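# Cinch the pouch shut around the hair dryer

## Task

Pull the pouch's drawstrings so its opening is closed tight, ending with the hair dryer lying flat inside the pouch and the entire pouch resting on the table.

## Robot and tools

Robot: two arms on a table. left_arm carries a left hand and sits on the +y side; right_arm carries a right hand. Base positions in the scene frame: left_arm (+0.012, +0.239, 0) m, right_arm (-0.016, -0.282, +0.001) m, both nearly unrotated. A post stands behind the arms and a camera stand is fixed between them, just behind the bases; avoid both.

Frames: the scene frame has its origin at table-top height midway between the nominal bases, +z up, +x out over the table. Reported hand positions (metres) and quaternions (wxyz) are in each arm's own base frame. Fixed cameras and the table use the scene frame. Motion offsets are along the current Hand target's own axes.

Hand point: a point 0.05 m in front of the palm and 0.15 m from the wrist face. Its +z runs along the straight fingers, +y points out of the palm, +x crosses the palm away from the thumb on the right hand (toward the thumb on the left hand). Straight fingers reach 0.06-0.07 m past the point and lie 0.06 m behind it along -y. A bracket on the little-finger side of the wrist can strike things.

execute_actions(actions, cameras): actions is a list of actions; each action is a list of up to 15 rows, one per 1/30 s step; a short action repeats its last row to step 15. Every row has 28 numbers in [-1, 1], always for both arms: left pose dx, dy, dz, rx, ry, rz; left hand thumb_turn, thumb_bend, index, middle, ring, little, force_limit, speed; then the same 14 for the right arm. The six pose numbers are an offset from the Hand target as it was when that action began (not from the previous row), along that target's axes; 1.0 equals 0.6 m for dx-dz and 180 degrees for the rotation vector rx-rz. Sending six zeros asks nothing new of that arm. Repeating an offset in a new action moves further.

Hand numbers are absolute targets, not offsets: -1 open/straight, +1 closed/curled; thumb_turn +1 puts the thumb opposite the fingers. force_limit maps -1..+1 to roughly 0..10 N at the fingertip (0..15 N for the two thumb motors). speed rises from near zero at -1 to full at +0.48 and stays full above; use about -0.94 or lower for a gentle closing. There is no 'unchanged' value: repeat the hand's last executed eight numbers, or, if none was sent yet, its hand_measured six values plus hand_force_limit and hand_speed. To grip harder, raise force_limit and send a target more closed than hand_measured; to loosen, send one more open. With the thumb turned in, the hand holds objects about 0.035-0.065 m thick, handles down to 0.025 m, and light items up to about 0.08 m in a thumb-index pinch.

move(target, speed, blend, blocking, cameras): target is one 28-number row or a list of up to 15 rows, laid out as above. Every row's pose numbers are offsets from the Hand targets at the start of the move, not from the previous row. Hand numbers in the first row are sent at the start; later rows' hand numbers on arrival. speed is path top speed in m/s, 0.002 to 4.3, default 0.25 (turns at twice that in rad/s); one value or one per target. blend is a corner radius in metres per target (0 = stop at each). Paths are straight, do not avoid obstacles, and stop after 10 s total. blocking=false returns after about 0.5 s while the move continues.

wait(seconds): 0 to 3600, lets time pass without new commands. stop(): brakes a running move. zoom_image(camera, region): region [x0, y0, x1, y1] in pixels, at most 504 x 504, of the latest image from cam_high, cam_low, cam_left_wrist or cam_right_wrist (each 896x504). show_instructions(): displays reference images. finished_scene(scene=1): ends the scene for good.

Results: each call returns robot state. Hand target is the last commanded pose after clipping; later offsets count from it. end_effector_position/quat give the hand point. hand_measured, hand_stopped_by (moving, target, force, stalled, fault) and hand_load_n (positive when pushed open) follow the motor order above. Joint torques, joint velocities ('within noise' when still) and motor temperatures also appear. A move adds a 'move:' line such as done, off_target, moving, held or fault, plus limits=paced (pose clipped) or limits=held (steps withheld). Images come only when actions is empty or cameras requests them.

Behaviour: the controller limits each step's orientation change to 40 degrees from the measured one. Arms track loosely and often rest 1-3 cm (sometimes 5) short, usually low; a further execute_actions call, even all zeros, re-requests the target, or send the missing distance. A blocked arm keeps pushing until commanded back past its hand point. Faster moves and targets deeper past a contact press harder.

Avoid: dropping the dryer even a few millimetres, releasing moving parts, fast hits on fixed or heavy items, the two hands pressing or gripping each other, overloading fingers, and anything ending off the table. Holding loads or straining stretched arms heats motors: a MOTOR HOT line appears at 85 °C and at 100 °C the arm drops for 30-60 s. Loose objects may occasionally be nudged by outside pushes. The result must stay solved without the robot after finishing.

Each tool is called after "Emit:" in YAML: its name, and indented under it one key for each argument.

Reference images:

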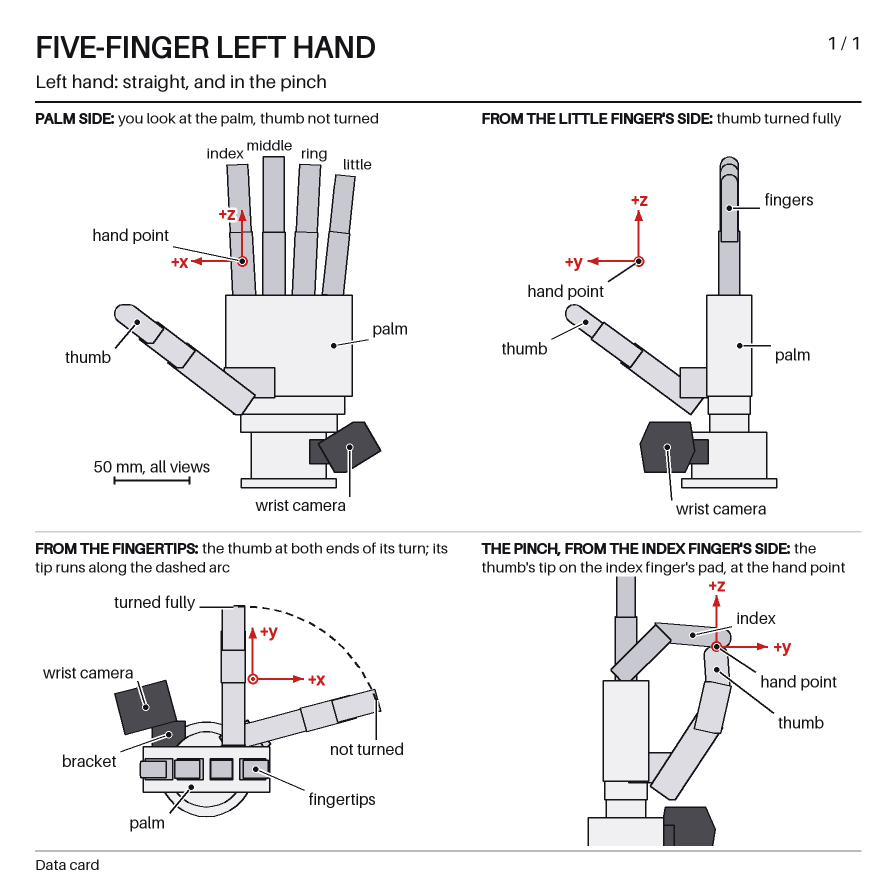

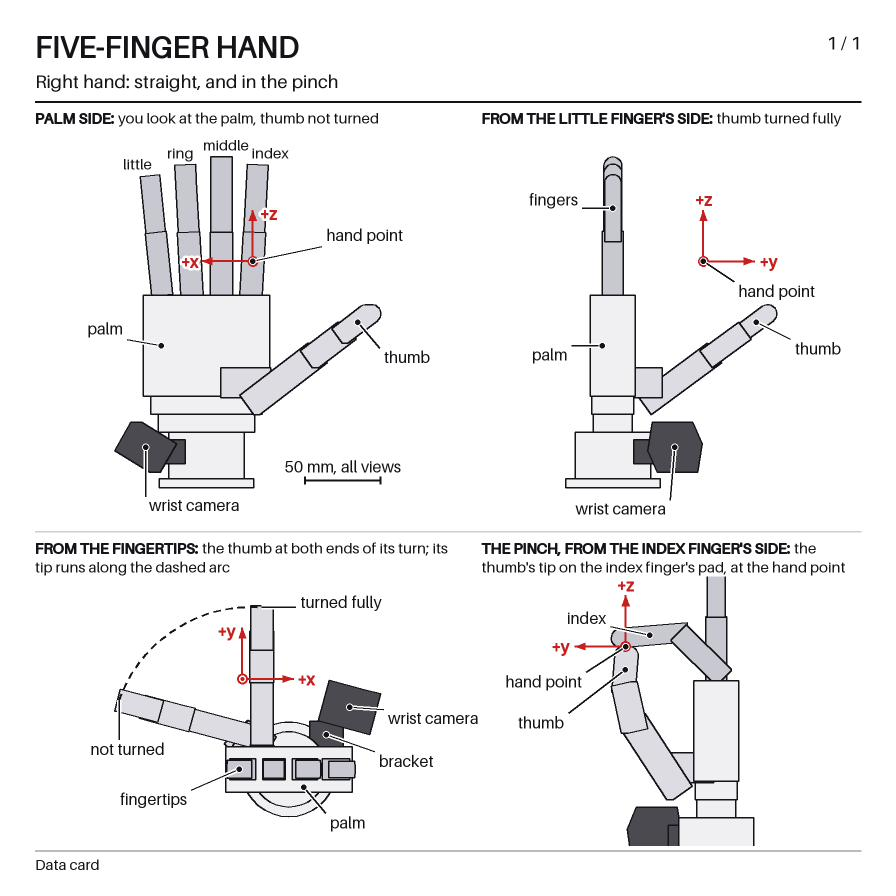

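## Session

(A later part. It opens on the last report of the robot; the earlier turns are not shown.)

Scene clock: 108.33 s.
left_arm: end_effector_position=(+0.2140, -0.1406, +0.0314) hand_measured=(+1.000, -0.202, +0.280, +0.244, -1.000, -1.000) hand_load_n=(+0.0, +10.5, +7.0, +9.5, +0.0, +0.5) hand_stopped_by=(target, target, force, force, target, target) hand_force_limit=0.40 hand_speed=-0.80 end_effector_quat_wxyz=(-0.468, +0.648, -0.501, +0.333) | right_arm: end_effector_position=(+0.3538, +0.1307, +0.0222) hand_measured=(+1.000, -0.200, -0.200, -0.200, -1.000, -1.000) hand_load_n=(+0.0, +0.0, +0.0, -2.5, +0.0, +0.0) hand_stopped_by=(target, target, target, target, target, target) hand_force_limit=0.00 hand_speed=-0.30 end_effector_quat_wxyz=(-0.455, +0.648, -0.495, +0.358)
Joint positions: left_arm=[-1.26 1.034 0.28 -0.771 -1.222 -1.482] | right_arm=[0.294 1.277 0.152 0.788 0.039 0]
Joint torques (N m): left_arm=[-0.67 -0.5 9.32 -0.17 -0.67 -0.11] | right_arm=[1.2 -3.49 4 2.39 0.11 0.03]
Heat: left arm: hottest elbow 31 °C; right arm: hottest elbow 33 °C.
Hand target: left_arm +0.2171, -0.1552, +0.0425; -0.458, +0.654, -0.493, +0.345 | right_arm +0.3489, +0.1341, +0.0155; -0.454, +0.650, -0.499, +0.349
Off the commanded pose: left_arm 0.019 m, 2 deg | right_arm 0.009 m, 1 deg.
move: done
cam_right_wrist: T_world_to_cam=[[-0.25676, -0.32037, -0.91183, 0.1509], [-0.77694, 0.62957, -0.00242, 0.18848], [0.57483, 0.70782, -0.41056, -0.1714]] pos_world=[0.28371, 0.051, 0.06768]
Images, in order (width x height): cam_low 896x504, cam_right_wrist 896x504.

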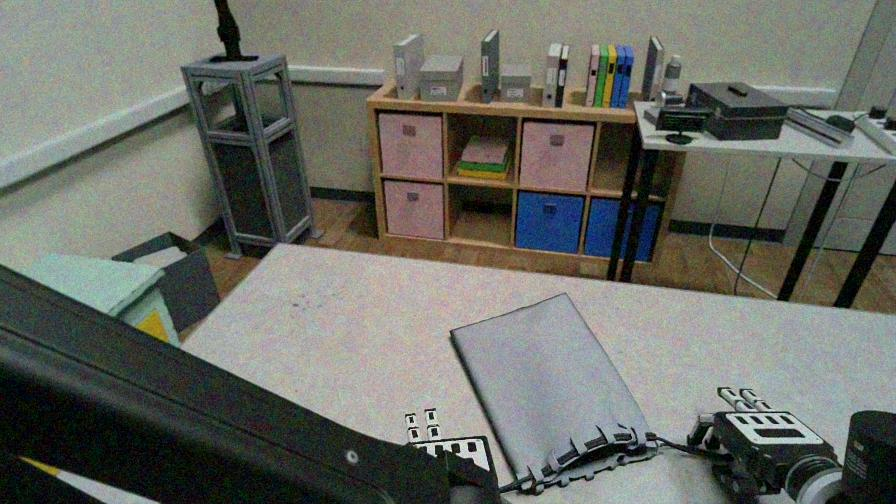

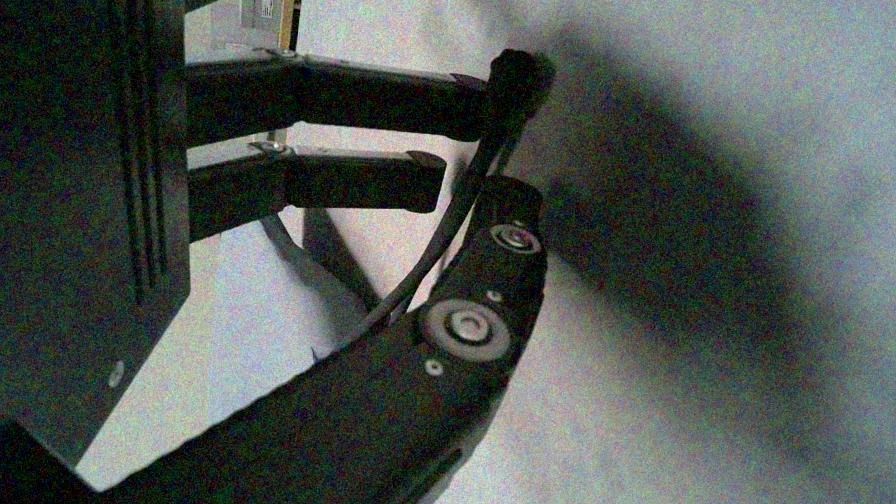

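Emit:
execute_actions:
  actions:
    - [[0,0,0,0,0,0,1,-0.2,0.5,0.5,-1,-1,0.4,-0.8,0,0,0,0,0,0,1,-0.2,0.4,0.4,-1,-1,-0.2,-0.7]]
    - [[0,0,0,0,0,0,1,-0.2,0.5,0.5,-1,-1,0.4,-0.8,0,0,0,0,0,0,1,-0.2,0.4,0.4,-1,-1,-0.2,-0.7]]
  cameras: ["cam_right_wrist","cam_low"]

Emit:
zoom_image:
  camera: "cam_right_wrist"
  region: [400, 50, 640, 270]

Scene clock: 110.43 s.
left_arm: end_effector_position=(+0.2140, -0.1406, +0.0314) hand_measured=(+1.000, -0.202, +0.280, +0.244, -1.000, -1.000) hand_load_n=(+0.0, +11.0, +7.5, +10.0, +0.0, +0.0) hand_stopped_by=(target, target, force, force, target, target) hand_force_limit=0.40 hand_speed=-0.80 end_effector_quat_wxyz=(-0.468, +0.648, -0.501, +0.333) | right_arm: end_effector_position=(+0.3541, +0.1308, +0.0213) hand_measured=(+1.000, -0.200, +0.294, +0.266, -1.000, -1.000) hand_load_n=(+0.0, +1.0, +5.5, +7.0, +0.0, +0.0) hand_stopped_by=(target, target, force, force, target, target) hand_force_limit=-0.20 hand_speed=-0.70 end_effector_quat_wxyz=(-0.455, +0.648, -0.496, +0.358)
Joint positions: left_arm=[-1.26 1.034 0.28 -0.771 -1.222 -1.482] | right_arm=[0.294 1.285 0.152 0.796 0.04 0.001]
Joint torques (N m): left_arm=[-0.62 -0.44 9.31 -0.16 -0.67 -0.11] | right_arm=[0.97 -4.13 4.07 2.29 0.11 0.01]
Heat: left arm: hottest elbow 31 °C; right arm: hottest elbow 32 °C.
Hand target: left_arm +0.2171, -0.1552, +0.0425; -0.458, +0.654, -0.493, +0.345 | right_arm +0.3489, +0.1340, +0.0155; -0.454, +0.650, -0.499, +0.349
Off the commanded pose: left_arm 0.019 m, 2 deg | right_arm 0.008 m, 1 deg.
Step readings (end_effector_position of left_arm | right_arm):
0: (+0.2140, -0.1406, +0.0314) | (+0.3538, +0.1307, +0.0222)
1: (+0.2140, -0.1406, +0.0314) | (+0.3538, +0.1307, +0.0222)
2: (+0.2140, -0.1406, +0.0314) | (+0.3538, +0.1308, +0.0223)
4: (+0.2140, -0.1406, +0.0314) | (+0.3538, +0.1307, +0.0221)
8: (+0.2140, -0.1406, +0.0314) | (+0.3544, +0.1309, +0.0228)
15: (+0.2140, -0.1406, +0.0314) | (+0.3545, +0.1310, +0.0229)
16: (+0.2140, -0.1406, +0.0314) | (+0.3545, +0.1309, +0.0227)
17: (+0.2140, -0.1406, +0.0314) | (+0.3543, +0.1309, +0.0223)
19: (+0.2140, -0.1406, +0.0314) | (+0.3541, +0.1308, +0.0216)
23: (+0.2140, -0.1406, +0.0314) | (+0.3541, +0.1308, +0.0213)
30: (+0.2140, -0.1406, +0.0314) | (+0.3541, +0.1308, +0.0213)
cam_right_wrist: T_world_to_cam=[[-0.25714, -0.31971, -0.91195, 0.15012], [-0.77655, 0.63005, -0.00192, 0.18846], [0.57519, 0.70769, -0.41029, -0.17204]] pos_world=[0.28391, 0.051, 0.06668]
Images, in order (width x height): cam_low 896x504, cam_right_wrist 896x504.

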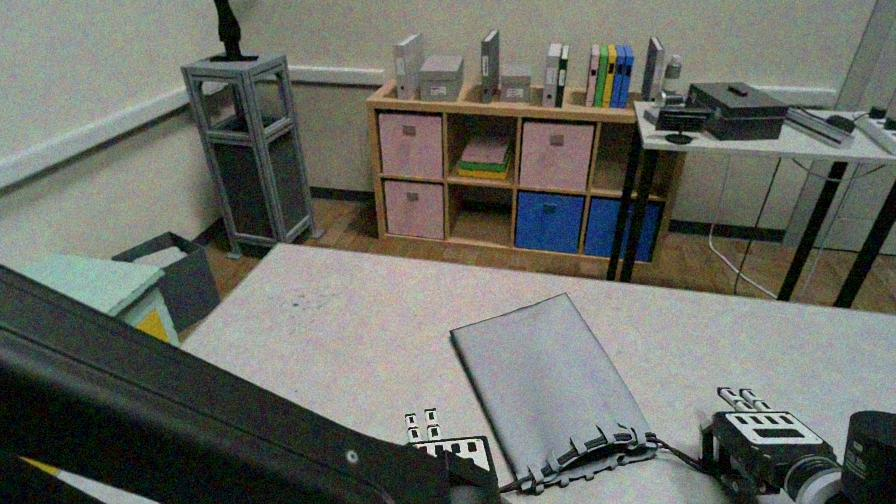

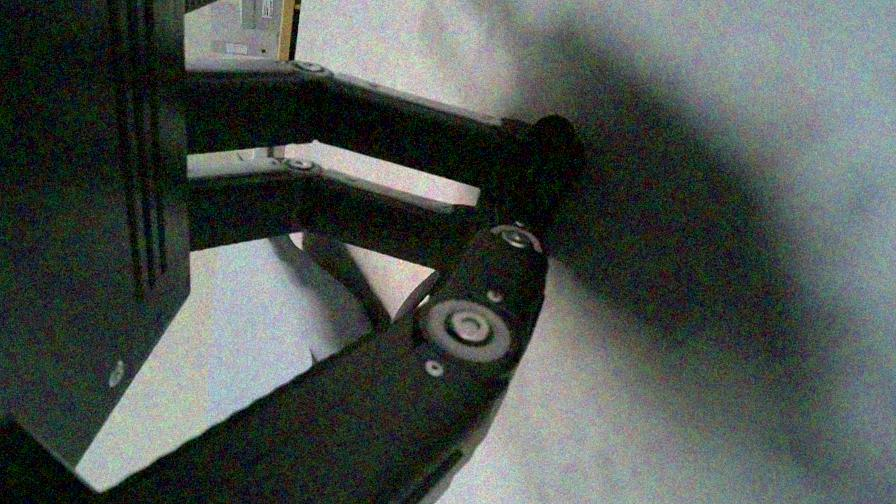

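Scaled by 2.100.

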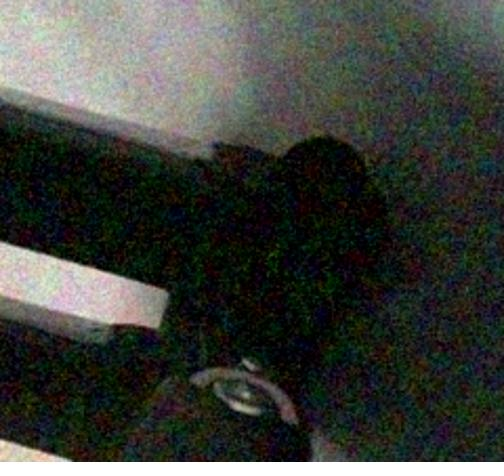

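Emit:
execute_actions:
  actions:
    - [[0,0,0,0,0,0,1,-0.2,0.5,0.5,-1,-1,0.4,-0.8,0,0,0,0,0,0,1,-0.2,-0.2,-0.2,-1,-1,0.5,-0.5]]
    - [[0,0,0,0,0,0,1,-0.2,0.5,0.5,-1,-1,0.4,-0.8,0,0,0,0,0,0,1,-0.2,-0.2,-0.2,-1,-1,0.5,-0.5]]
  cameras: ["cam_right_wrist"]

Emit:
zoom_image:
  camera: "cam_right_wrist"
  region: [400, 50, 640, 270]

Scene clock: 112.83 s.
left_arm: end_effector_position=(+0.2140, -0.1406, +0.0314) hand_measured=(+1.000, -0.202, +0.280, +0.244, -1.000, -1.000) hand_load_n=(+0.0, +10.5, +7.5, +9.5, +0.0, +0.0) hand_stopped_by=(target, target, force, force, target, target) hand_force_limit=0.40 hand_speed=-0.80 end_effector_quat_wxyz=(-0.468, +0.648, -0.501, +0.333) | right_arm: end_effector_position=(+0.3546, +0.1312, +0.0222) hand_measured=(+1.000, -0.200, -0.200, -0.200, -1.000, -1.000) hand_load_n=(+0.0, +0.0, -0.5, -1.5, +0.0, +0.0) hand_stopped_by=(target, target, target, target, target, target) hand_force_limit=0.50 hand_speed=-0.50 end_effector_quat_wxyz=(-0.457, +0.646, -0.495, +0.358)
Joint positions: left_arm=[-1.26 1.034 0.28 -0.771 -1.222 -1.482] | right_arm=[0.294 1.286 0.152 0.802 0.04 0.002]
Joint torques (N m): left_arm=[-0.67 -0.5 9.32 -0.17 -0.66 -0.11] | right_arm=[0.85 -4.48 4 1.95 0.09 0.01]
Heat: left arm: hottest elbow 31 °C; right arm: hottest elbow 32 °C.
Hand target: left_arm +0.2171, -0.1552, +0.0425; -0.458, +0.654, -0.493, +0.345 | right_arm +0.3489, +0.1341, +0.0156; -0.454, +0.650, -0.499, +0.349
Off the commanded pose: left_arm 0.019 m, 2 deg | right_arm 0.009 m, 1 deg.
Step readings (end_effector_position of left_arm | right_arm):
0: (+0.2140, -0.1406, +0.0314) | (+0.3541, +0.1308, +0.0213)
1: (+0.2140, -0.1406, +0.0314) | (+0.3541, +0.1308, +0.0213)
2: (+0.2140, -0.1406, +0.0314) | (+0.3541, +0.1308, +0.0213)
4: (+0.2140, -0.1406, +0.0314) | (+0.3541, +0.1308, +0.0214)
8: (+0.2140, -0.1406, +0.0314) | (+0.3548, +0.1311, +0.0230)
15: (+0.2140, -0.1406, +0.0314) | (+0.3546, +0.1312, +0.0222)
16: (+0.2140, -0.1406, +0.0314) | (+0.3546, +0.1312, +0.0222)
17: (+0.2140, -0.1406, +0.0314) | (+0.3546, +0.1312, +0.0222)
19: (+0.2140, -0.1406, +0.0314) | (+0.3546, +0.1312, +0.0222)
23: (+0.2140, -0.1406, +0.0314) | (+0.3546, +0.1312, +0.0222)
30: (+0.2140, -0.1406, +0.0314) | (+0.3546, +0.1312, +0.0222)
cam_right_wrist: T_world_to_cam=[[-0.2533, -0.31758, -0.91377, 0.14957], [-0.77657, 0.63002, -0.0037, 0.18863], [0.57687, 0.70867, -0.40621, -0.17307]] pos_world=[0.28421, 0.05131, 0.06707]

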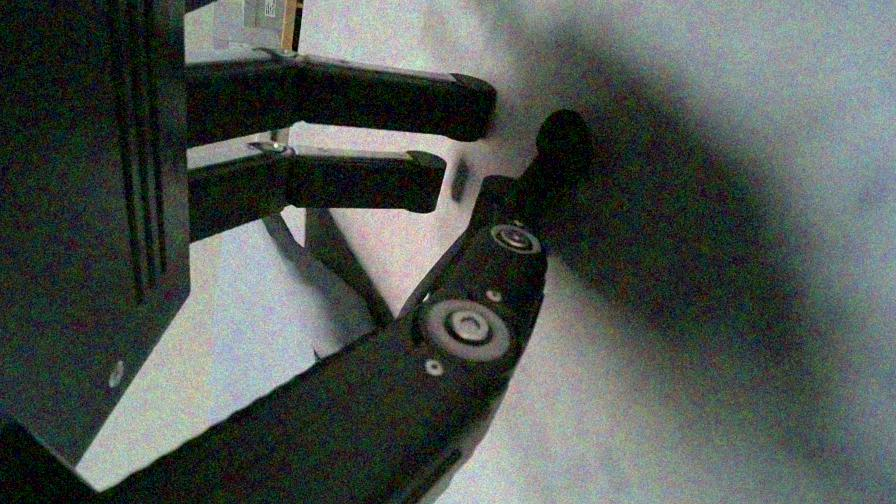

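Scaled by 2.100.

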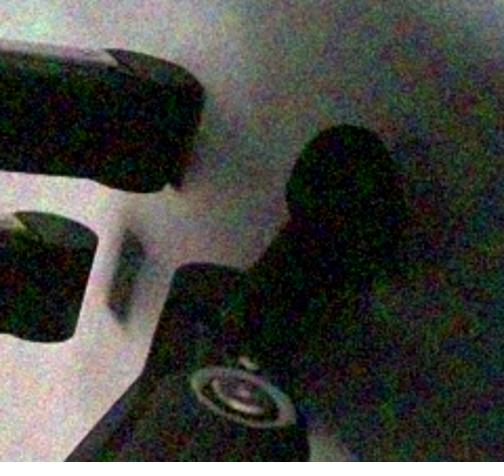

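Emit:
move:
  target: [0,0,0,0,0,0,1,-0.2,0.5,0.5,-1,-1,0.4,-0.8,0,-0.095,-0.034,0,0,0,1,-0.2,-0.2,-0.2,-1,-1,0.5,-0.5]
  speed: 0.08
  cameras: ["cam_right_wrist","cam_low"]

Emit:
zoom_image:
  camera: "cam_low"
  region: [620, 360, 820, 504]

Scene clock: 114.73 s.
left_arm: end_effector_position=(+0.2140, -0.1406, +0.0314) hand_measured=(+1.000, -0.202, +0.280, +0.244, -1.000, -1.000) hand_load_n=(+0.0, +11.0, +7.5, +10.0, +0.0, +0.0) hand_stopped_by=(target, target, force, force, target, target) hand_force_limit=0.40 hand_speed=-0.80 end_effector_quat_wxyz=(-0.468, +0.648, -0.501, +0.333) | right_arm: end_effector_position=(+0.3307, +0.1240, +0.0507) hand_measured=(+1.000, -0.200, -0.200, -0.200, -1.000, -1.000) hand_load_n=(+0.0, +0.0, +0.0, +0.0, +0.0, +0.0) hand_stopped_by=(target, target, target, target, target, target) hand_force_limit=0.50 hand_speed=-0.50 end_effector_quat_wxyz=(-0.435, +0.662, -0.506, +0.343)
Joint positions: left_arm=[-1.26 1.034 0.28 -0.771 -1.222 -1.482] | right_arm=[0.294 0.939 0.169 0.373 0.04 0.002]
Joint torques (N m): left_arm=[-0.67 -0.44 9.32 -0.16 -0.67 -0.11] | right_arm=[0.85 -3.78 10.52 1.35 0.05 0.03]
Heat: left arm: hottest elbow 31 °C; right arm: hottest elbow 32 °C.
Hand target: left_arm +0.2171, -0.1552, +0.0425; -0.458, +0.654, -0.493, +0.345 | right_arm +0.3492, +0.1342, +0.0759; -0.454, +0.650, -0.499, +0.349
Off the commanded pose: left_arm 0.019 m, 2 deg | right_arm 0.033 m, 3 deg.
move: off_target (right_arm)
cam_right_wrist: T_world_to_cam=[[-0.30968, -0.33458, -0.89003, 0.18691], [-0.7756, 0.63037, 0.0329, 0.17258], [0.55004, 0.70049, -0.45471, -0.13028]] pos_world=[0.2634, 0.045, 0.10144]
Images, in order (width x height): cam_low 896x504, cam_right_wrist 896x504.

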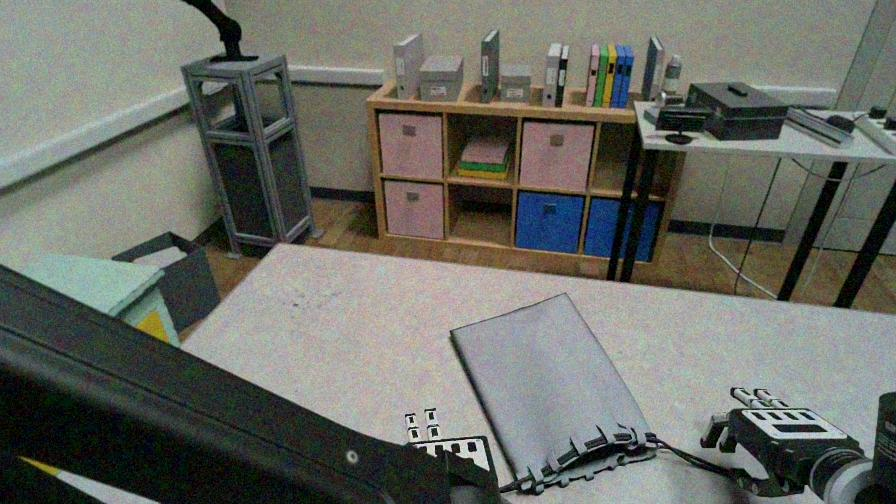

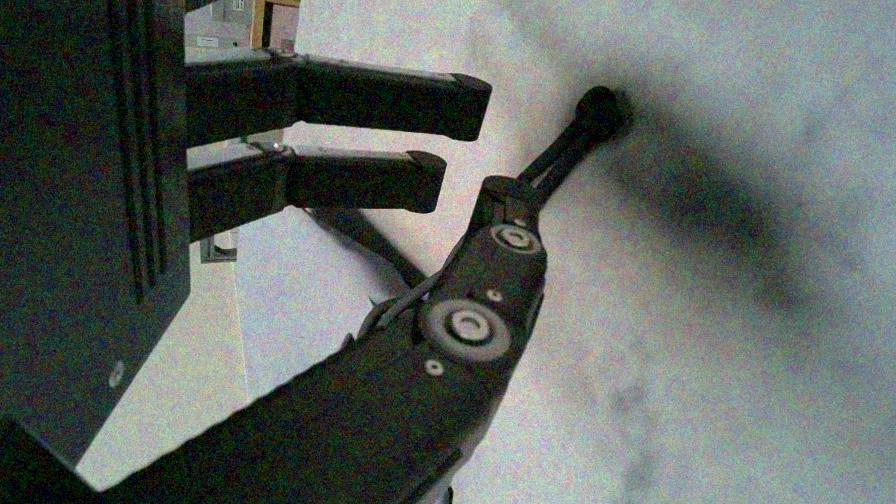

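Scaled by 2.520.

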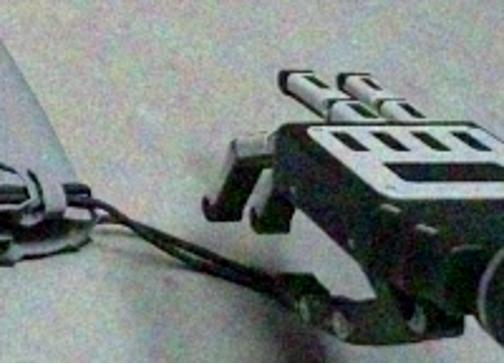

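Emit:
move:
  target: [0,0,0,0,0,0,1,-0.2,0.5,0.5,-1,-1,0.4,-0.8,-0.0217,0.0343,0.0073,0,0.0783,0.0285,1,-0.2,-0.2,-0.2,-1,-1,0.5,-0.5]
  speed: 0.08
  cameras: ["cam_right_wrist"]

Scene clock: 117.93 s.
left_arm: end_effector_position=(+0.2140, -0.1406, +0.0314) hand_measured=(+1.000, -0.202, +0.280, +0.244, -1.000, -1.000) hand_load_n=(+0.0, +10.5, +7.5, +9.5, +0.0, +0.0) hand_stopped_by=(target, target, force, force, target, target) hand_force_limit=0.40 hand_speed=-0.80 end_effector_quat_wxyz=(-0.468, +0.648, -0.501, +0.333) | right_arm: end_effector_position=(+0.3263, +0.1309, +0.0359) hand_measured=(+1.000, -0.200, -0.200, -0.200, -1.000, -1.000) hand_load_n=(+0.0, +0.0, +0.0, +0.0, +0.0, +0.0) hand_stopped_by=(target, target, target, target, target, target) hand_force_limit=0.50 hand_speed=-0.50 end_effector_quat_wxyz=(-0.379, +0.596, -0.581, +0.405)
Joint positions: left_arm=[-1.26 1.034 0.28 -0.771 -1.222 -1.482] | right_arm=[0.559 1.03 0.169 0.399 0.529 0.201]
Joint torques (N m): left_arm=[-0.67 -0.5 9.31 -0.16 -0.66 -0.11] | right_arm=[1.38 -2.78 8.99 2.8 0.32 0.02]
Heat: left arm: hottest elbow 31 °C; right arm: hottest elbow 33 °C.
Hand target: left_arm +0.2171, -0.1552, +0.0425; -0.458, +0.654, -0.493, +0.345 | right_arm +0.3431, +0.1460, +0.0552; -0.405, +0.579, -0.580, +0.406
Off the commanded pose: left_arm 0.019 m, 2 deg | right_arm 0.030 m, 3 deg.
move: off_target (right_arm)
cam_right_wrist: T_world_to_cam=[[-0.38381, -0.26902, -0.88336, 0.19006], [-0.58827, 0.80861, 0.00934, 0.0817], [0.71179, 0.52323, -0.4686, -0.16842]] pos_world=[0.24089, 0.07319, 0.08821]

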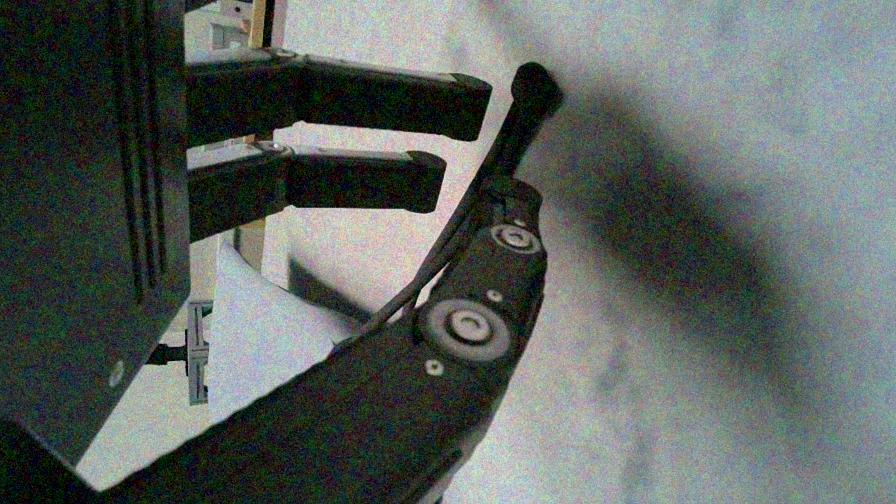

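Emit:
move:
  target: [0,0,0,0,0,0,1,-0.2,0.5,0.5,-1,-1,0.4,-0.8,-0.02,-0.0218,0.0258,0,0,0,1,-0.2,-0.2,-0.2,-1,-1,0.5,-0.5]
  speed: 0.08
  cameras: ["cam_right_wrist"]

Scene clock: 119.77 s.
left_arm: end_effector_position=(+0.2140, -0.1406, +0.0314) hand_measured=(+1.000, -0.202, +0.280, +0.244, -1.000, -1.000) hand_load_n=(+0.0, +11.0, +7.5, +9.5, +0.0, +0.0) hand_stopped_by=(target, target, force, force, target, target) hand_force_limit=0.40 hand_speed=-0.80 end_effector_quat_wxyz=(-0.468, +0.648, -0.501, +0.333) | right_arm: end_effector_position=(+0.3423, +0.1413, +0.0404) hand_measured=(+1.000, -0.200, -0.200, -0.200, -1.000, -1.000) hand_load_n=(+0.0, +0.0, +0.0, +0.0, +0.0, +0.0) hand_stopped_by=(target, target, target, target, target, target) hand_force_limit=0.50 hand_speed=-0.50 end_effector_quat_wxyz=(-0.377, +0.597, -0.581, +0.404)
Joint positions: left_arm=[-1.26 1.034 0.28 -0.771 -1.222 -1.482] | right_arm=[0.561 1.092 0.223 0.4 0.532 0.202]
Joint torques (N m): left_arm=[-0.62 -0.5 9.32 -0.16 -0.66 -0.11] | right_arm=[0.97 -3.78 9.33 2.77 0.21 0.03]
Heat: left arm: hottest elbow 31 °C; right arm: hottest elbow 33 °C.
Hand target: left_arm +0.2171, -0.1552, +0.0425; -0.458, +0.654, -0.493, +0.345 | right_arm +0.3621, +0.1579, +0.0622; -0.405, +0.579, -0.580, +0.406
Off the commanded pose: left_arm 0.019 m, 2 deg | right_arm 0.034 m, 4 deg.
move: off_target (right_arm)
cam_right_wrist: T_world_to_cam=[[-0.38819, -0.27183, -0.88058, 0.2047], [-0.58779, 0.80896, 0.00939, 0.08238], [0.7098, 0.52124, -0.47381, -0.18204]] pos_world=[0.25709, 0.08389, 0.09323]

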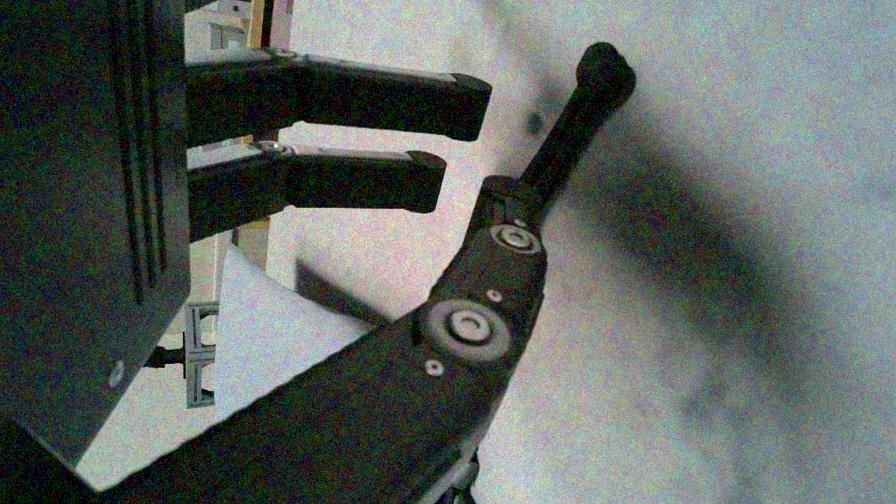

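Emit:
move:
  target: [0,0,0,0,0,0,1,-0.2,0.5,0.5,-1,-1,0.4,-0.8,0.0132,0.0563,-0.0223,0,0,0,1,-0.2,-0.2,-0.2,-1,-1,0.5,-0.5]
  speed: 0.08
  cameras: ["cam_right_wrist"]

Scene clock: 121.70 s.
left_arm: end_effector_position=(+0.2140, -0.1406, +0.0314) hand_measured=(+1.000, -0.202, +0.280, +0.244, -1.000, -1.000) hand_load_n=(+0.0, +11.0, +7.5, +9.5, +0.0, +0.0) hand_stopped_by=(target, target, force, force, target, target) hand_force_limit=0.40 hand_speed=-0.80 end_effector_quat_wxyz=(-0.468, +0.648, -0.501, +0.333) | right_arm: end_effector_position=(+0.3386, +0.1455, +0.0344) hand_measured=(+1.000, -0.200, -0.200, -0.200, -1.000, -1.000) hand_load_n=(+0.0, +0.5, +0.0, +0.0, +0.0, +0.0) hand_stopped_by=(target, target, target, target, target, target) hand_force_limit=0.50 hand_speed=-0.50 end_effector_quat_wxyz=(-0.396, +0.584, -0.579, +0.409)
Joint positions: left_arm=[-1.26 1.034 0.28 -0.771 -1.222 -1.482] | right_arm=[0.587 1.144 0.184 0.532 0.556 0.215]
Joint torques (N m): left_arm=[-0.67 -0.5 9.33 -0.14 -0.66 -0.1] | right_arm=[1.32 -4.13 5.18 2.89 0.33 0.03]
Heat: left arm: hottest elbow 31 °C; right arm: hottest elbow 33 °C.
Hand target: left_arm +0.2171, -0.1552, +0.0425; -0.458, +0.654, -0.493, +0.345 | right_arm +0.3379, +0.1501, +0.0350; -0.405, +0.579, -0.580, +0.406
Off the commanded pose: left_arm 0.019 m, 2 deg | right_arm 0.005 m, 1 deg.
move: done
cam_right_wrist: T_world_to_cam=[[-0.35245, -0.24957, -0.90194, 0.18455], [-0.58788, 0.80893, 0.00589, 0.07709], [0.72813, 0.5323, -0.43183, -0.19368]] pos_world=[0.25139, 0.08679, 0.08236]

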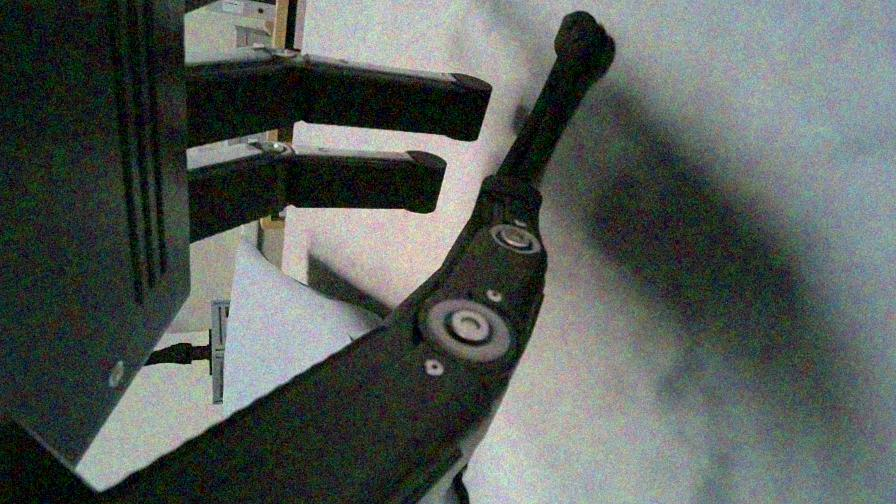

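Emit:
move:
  target: [0,0,0,0,0,0,1,-0.2,0.5,0.5,-1,-1,0.4,-0.8,-0.0033,0.0357,0.0093,0,0,0,1,-0.2,-0.2,-0.2,-1,-1,0.5,-0.5]
  speed: 0.06
  cameras: ["cam_right_wrist","cam_low"]

Emit:
zoom_image:
  camera: "cam_right_wrist"
  region: [400, 0, 640, 260]

Emit:
zoom_image:
  camera: "cam_low"
  region: [620, 360, 820, 504]

Scene clock: 123.87 s.
left_arm: end_effector_position=(+0.2140, -0.1406, +0.0314) hand_measured=(+1.000, -0.202, +0.280, +0.244, -1.000, -1.000) hand_load_n=(+0.0, +11.0, +7.5, +9.5, +0.0, +0.0) hand_stopped_by=(target, target, force, force, target, target) hand_force_limit=0.40 hand_speed=-0.80 end_effector_quat_wxyz=(-0.468, +0.648, -0.501, +0.333) | right_arm: end_effector_position=(+0.3407, +0.1481, +0.0213) hand_measured=(+1.000, -0.200, -0.200, -0.200, -1.000, -1.000) hand_load_n=(+0.0, +0.0, +0.0, -3.5, +0.0, +0.0) hand_stopped_by=(target, target, target, target, target, target) hand_force_limit=0.50 hand_speed=-0.50 end_effector_quat_wxyz=(-0.406, +0.573, -0.579, +0.415)
Joint positions: left_arm=[-1.26 1.034 0.28 -0.771 -1.222 -1.482] | right_arm=[0.601 1.269 0.163 0.706 0.578 0.222]
Joint torques (N m): left_arm=[-0.67 -0.44 9.32 -0.16 -0.66 -0.11] | right_arm=[0.85 -2.9 4.11 2.1 -0.1 0.02]
Heat: left arm: hottest elbow 31 °C; right arm: hottest elbow 33 °C.
Hand target: left_arm +0.2171, -0.1552, +0.0425; -0.458, +0.654, -0.493, +0.345 | right_arm +0.3358, +0.1520, +0.0129; -0.405, +0.579, -0.580, +0.406
Off the commanded pose: left_arm 0.019 m, 2 deg | right_arm 0.010 m, 1 deg.
move: done
cam_right_wrist: T_world_to_cam=[[-0.32967, -0.2332, -0.91484, 0.16421], [-0.58042, 0.81431, 0.00158, 0.07299], [0.7446, 0.53152, -0.40381, -0.2084]] pos_world=[0.25168, 0.08962, 0.06596]
Images, in order (width x height): cam_low 896x504, cam_right_wrist 896x504.

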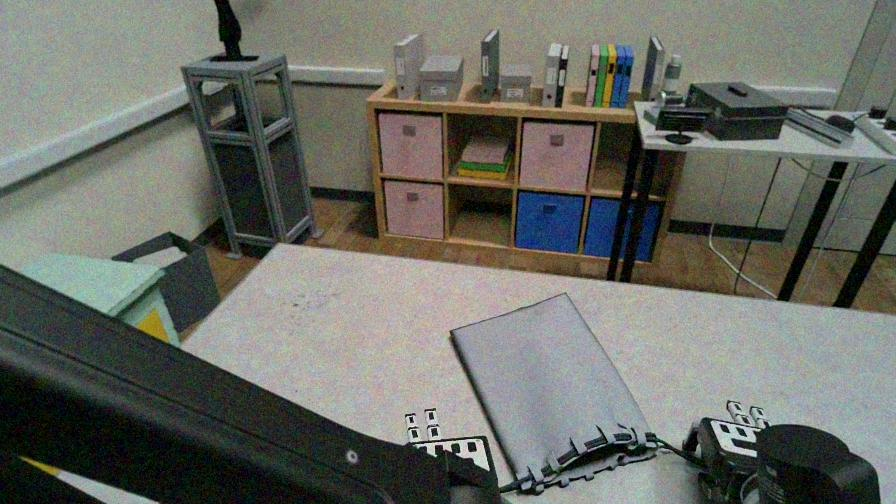

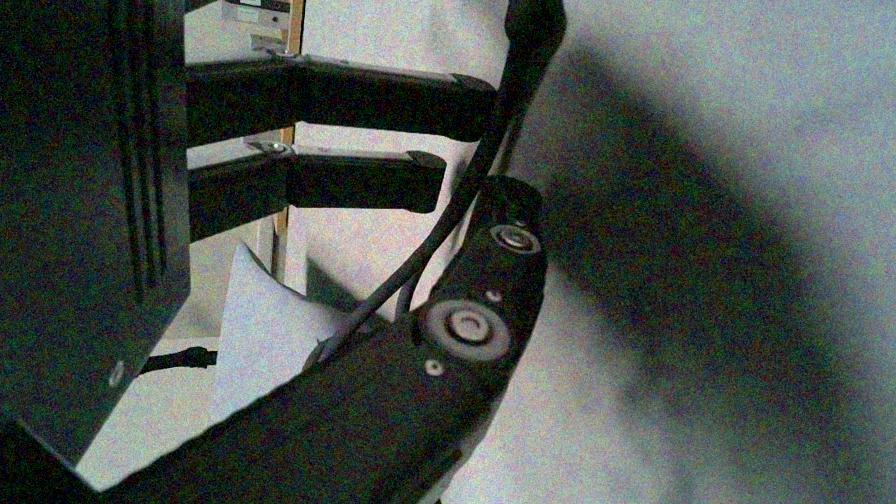

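Scaled by 1.938.

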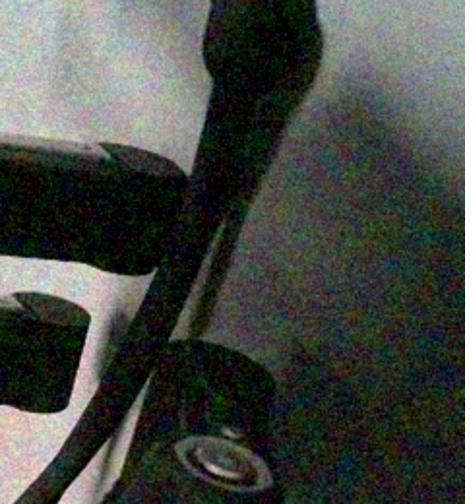

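Scaled by 2.520.

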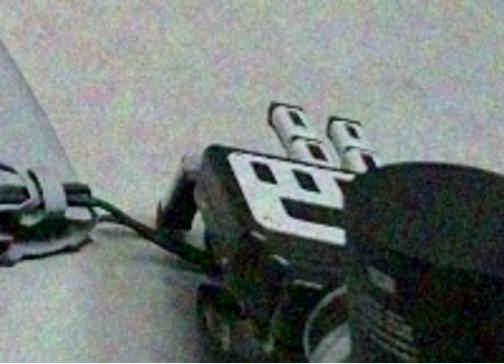

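Emit:
move:
  target: [0,0,0,0,0,0,1,-0.2,0.5,0.5,-1,-1,0.4,-0.8,-0.01,-0.0762,-0.01,0.0667,0.0522,0.019,1,-0.05,-0.15,-0.1,-1,-1,0.5,-0.5]
  speed: 0.08
  cameras: ["cam_right_wrist","cam_low"]

Scene clock: 127.80 s.
left_arm: end_effector_position=(+0.2140, -0.1406, +0.0314) hand_measured=(+1.000, -0.202, +0.280, +0.244, -1.000, -1.000) hand_load_n=(+0.0, +10.5, +7.5, +9.5, +0.0, +0.0) hand_stopped_by=(target, target, force, force, target, target) hand_force_limit=0.40 hand_speed=-0.80 end_effector_quat_wxyz=(-0.468, +0.648, -0.501, +0.333) | right_arm: end_effector_position=(+0.3422, +0.1504, +0.0523) hand_measured=(+1.000, -0.050, -0.150, -0.100, -1.000, -1.000) hand_load_n=(+0.0, +0.0, +0.0, +0.0, +0.0, +0.0) hand_stopped_by=(target, target, target, target, target, target) hand_force_limit=0.50 hand_speed=-0.50 end_effector_quat_wxyz=(+0.417, -0.483, +0.588, -0.497)
Joint positions: left_arm=[-1.26 1.034 0.28 -0.771 -1.222 -1.482] | right_arm=[0.773 1.34 0.163 0.907 0.94 0.231]
Joint torques (N m): left_arm=[-0.62 -0.44 9.31 -0.18 -0.67 -0.11] | right_arm=[1.26 -4.72 4.85 2.59 0.32 -0.23]
Heat: left arm: hottest elbow 31 °C; right arm: hottest elbow 33 °C.
Hand target: left_arm +0.2171, -0.1552, +0.0425; -0.458, +0.654, -0.493, +0.345 | right_arm +0.3458, +0.1580, +0.0578; +0.426, -0.481, +0.582, -0.498
Off the commanded pose: left_arm 0.019 m, 2 deg | right_arm 0.010 m, 1 deg.
move: done
cam_right_wrist: T_world_to_cam=[[-0.20094, -0.1894, -0.96112, 0.14539], [-0.42497, 0.90085, -0.08868, 0.0105], [0.88262, 0.39063, -0.26151, -0.23171]] pos_world=[0.23819, 0.1086, 0.08007]
Images, in order (width x height): cam_low 896x504, cam_right_wrist 896x504.

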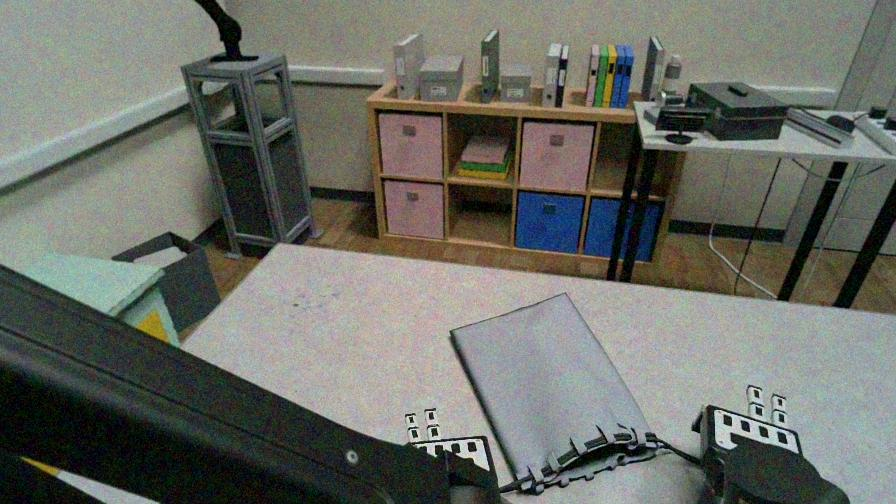

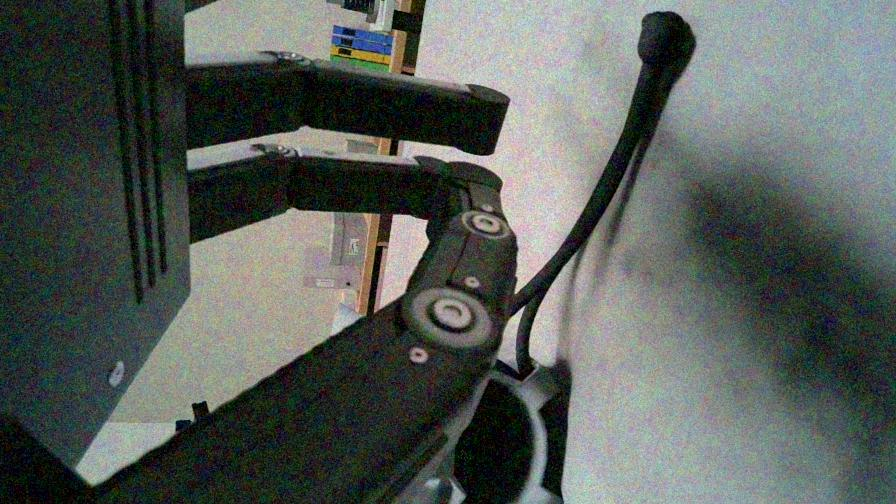

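Emit:
move:
  target: [0,0,0,0,0,0,1,-0.2,0.5,0.5,-1,-1,0.4,-0.8,0.0098,0.0457,-0.0017,0,0,0,1,-0.05,-0.15,-0.1,-1,-1,0.5,-0.5]
  speed: 0.08
  cameras: ["cam_right_wrist"]

Scene clock: 130.57 s.
left_arm: end_effector_position=(+0.2140, -0.1406, +0.0314) hand_measured=(+1.000, -0.202, +0.280, +0.244, -1.000, -1.000) hand_load_n=(+0.0, +11.0, +7.5, +10.0, +0.0, +0.0) hand_stopped_by=(target, target, force, force, target, target) hand_force_limit=0.40 hand_speed=-0.80 end_effector_quat_wxyz=(-0.468, +0.648, -0.501, +0.333) | right_arm: end_effector_position=(+0.3431, +0.1522, +0.0314) hand_measured=(+1.000, -0.050, -0.150, -0.100, -1.000, -1.000) hand_load_n=(+0.0, +0.0, +0.0, +0.0, +0.0, +0.0) hand_stopped_by=(target, target, target, target, target, target) hand_force_limit=0.50 hand_speed=-0.50 end_effector_quat_wxyz=(+0.424, -0.477, +0.588, -0.497)
Joint positions: left_arm=[-1.26 1.034 0.28 -0.771 -1.222 -1.482] | right_arm=[0.777 1.527 0.153 1.122 0.943 0.231]
Joint torques (N m): left_arm=[-0.73 -0.56 9.32 -0.17 -0.66 -0.1] | right_arm=[1.26 -6.07 1.84 2.59 0.3 -0.21]
Heat: left arm: hottest elbow 31 °C; right arm: hottest elbow 32 °C.
Hand target: left_arm +0.2171, -0.1552, +0.0425; -0.458, +0.654, -0.493, +0.345 | right_arm +0.3400, +0.1536, +0.0308; +0.426, -0.481, +0.582, -0.498
Off the commanded pose: left_arm 0.019 m, 2 deg | right_arm 0.003 m, 1 deg.
move: done
cam_right_wrist: T_world_to_cam=[[-0.18774, -0.17764, -0.96602, 0.11964], [-0.42383, 0.90189, -0.08348, 0.00664], [0.88607, 0.39376, -0.24461, -0.24087]] pos_world=[0.2387, 0.1101, 0.05721]

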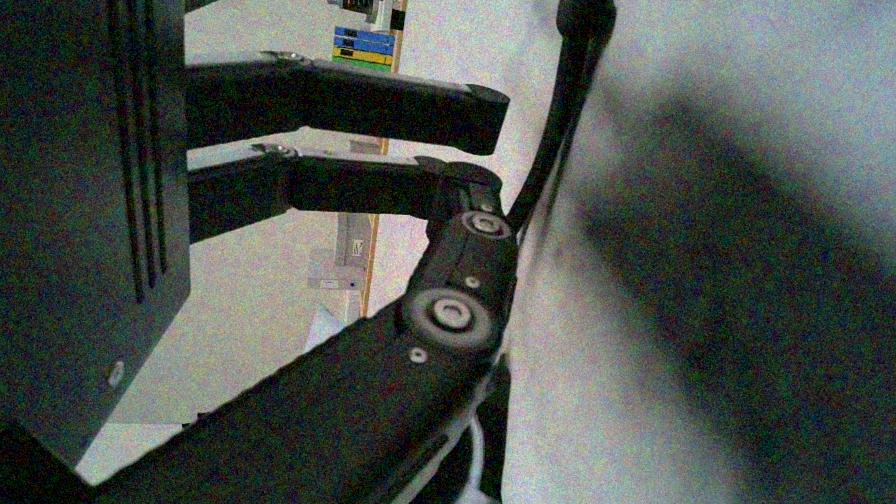

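Emit:
move:
  target: [0,0,0,0,0,0,1,-0.2,0.5,0.5,-1,-1,0.4,-0.8,0.0037,0.0313,-0.0068,0,0,0,1,-0.05,-0.15,-0.1,-1,-1,0.5,-0.5]
  speed: 0.06
  cameras: ["cam_right_wrist"]

Emit:
zoom_image:
  camera: "cam_right_wrist"
  region: [400, 0, 640, 260]

Scene clock: 132.40 s.
left_arm: end_effector_position=(+0.2140, -0.1406, +0.0314) hand_measured=(+1.000, -0.202, +0.280, +0.244, -1.000, -1.000) hand_load_n=(+0.0, +11.0, +7.5, +10.0, +0.0, +0.0) hand_stopped_by=(target, target, force, force, target, target) hand_force_limit=0.40 hand_speed=-0.80 end_effector_quat_wxyz=(-0.468, +0.648, -0.501, +0.333) | right_arm: end_effector_position=(+0.3381, +0.1521, +0.0153) hand_measured=(+1.000, -0.050, -0.150, -0.100, -1.000, -1.000) hand_load_n=(+0.0, +0.0, +0.0, +0.5, +0.0, +0.0) hand_stopped_by=(target, target, target, target, target, target) hand_force_limit=0.50 hand_speed=-0.50 end_effector_quat_wxyz=(+0.425, -0.475, +0.587, -0.499)
Joint positions: left_arm=[-1.26 1.034 0.28 -0.771 -1.222 -1.482] | right_arm=[0.797 1.665 0.144 1.272 0.967 0.231]
Joint torques (N m): left_arm=[-0.67 -0.5 9.31 -0.14 -0.67 -0.11] | right_arm=[1.14 -6.48 0.39 2.43 0.12 -0.15]
Heat: left arm: hottest elbow 31 °C; right arm: hottest elbow 32 °C.
Hand target: left_arm +0.2171, -0.1552, +0.0425; -0.458, +0.654, -0.493, +0.345 | right_arm +0.3332, +0.1529, +0.0128; +0.426, -0.481, +0.582, -0.498
Off the commanded pose: left_arm 0.019 m, 2 deg | right_arm 0.006 m, 1 deg.
move: done
cam_right_wrist: T_world_to_cam=[[-0.18183, -0.17877, -0.96694, 0.1013], [-0.42053, 0.90301, -0.08786, 0.00206], [0.88887, 0.39065, -0.23938, -0.24077]] pos_world=[0.2333, 0.11031, 0.04049]

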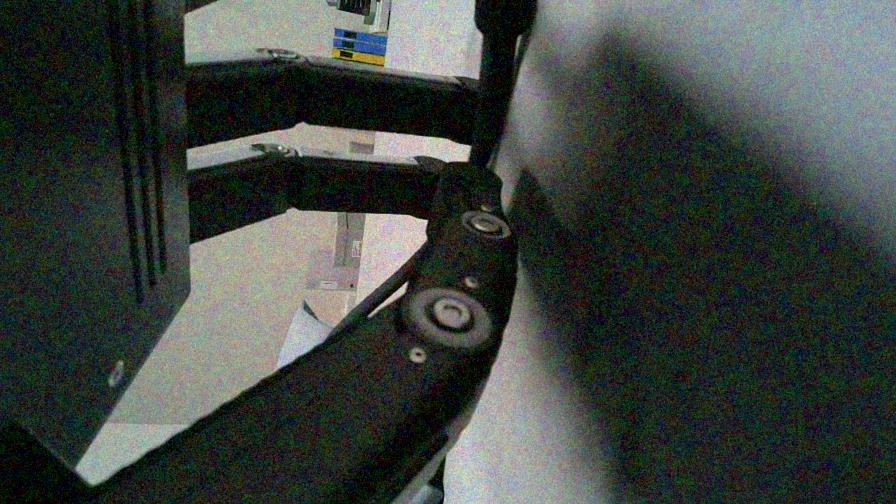

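Scaled by 1.938.

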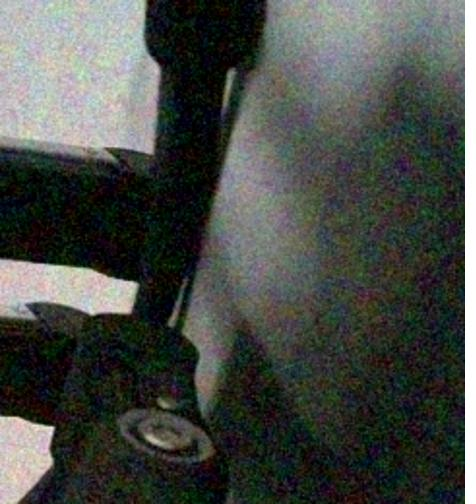

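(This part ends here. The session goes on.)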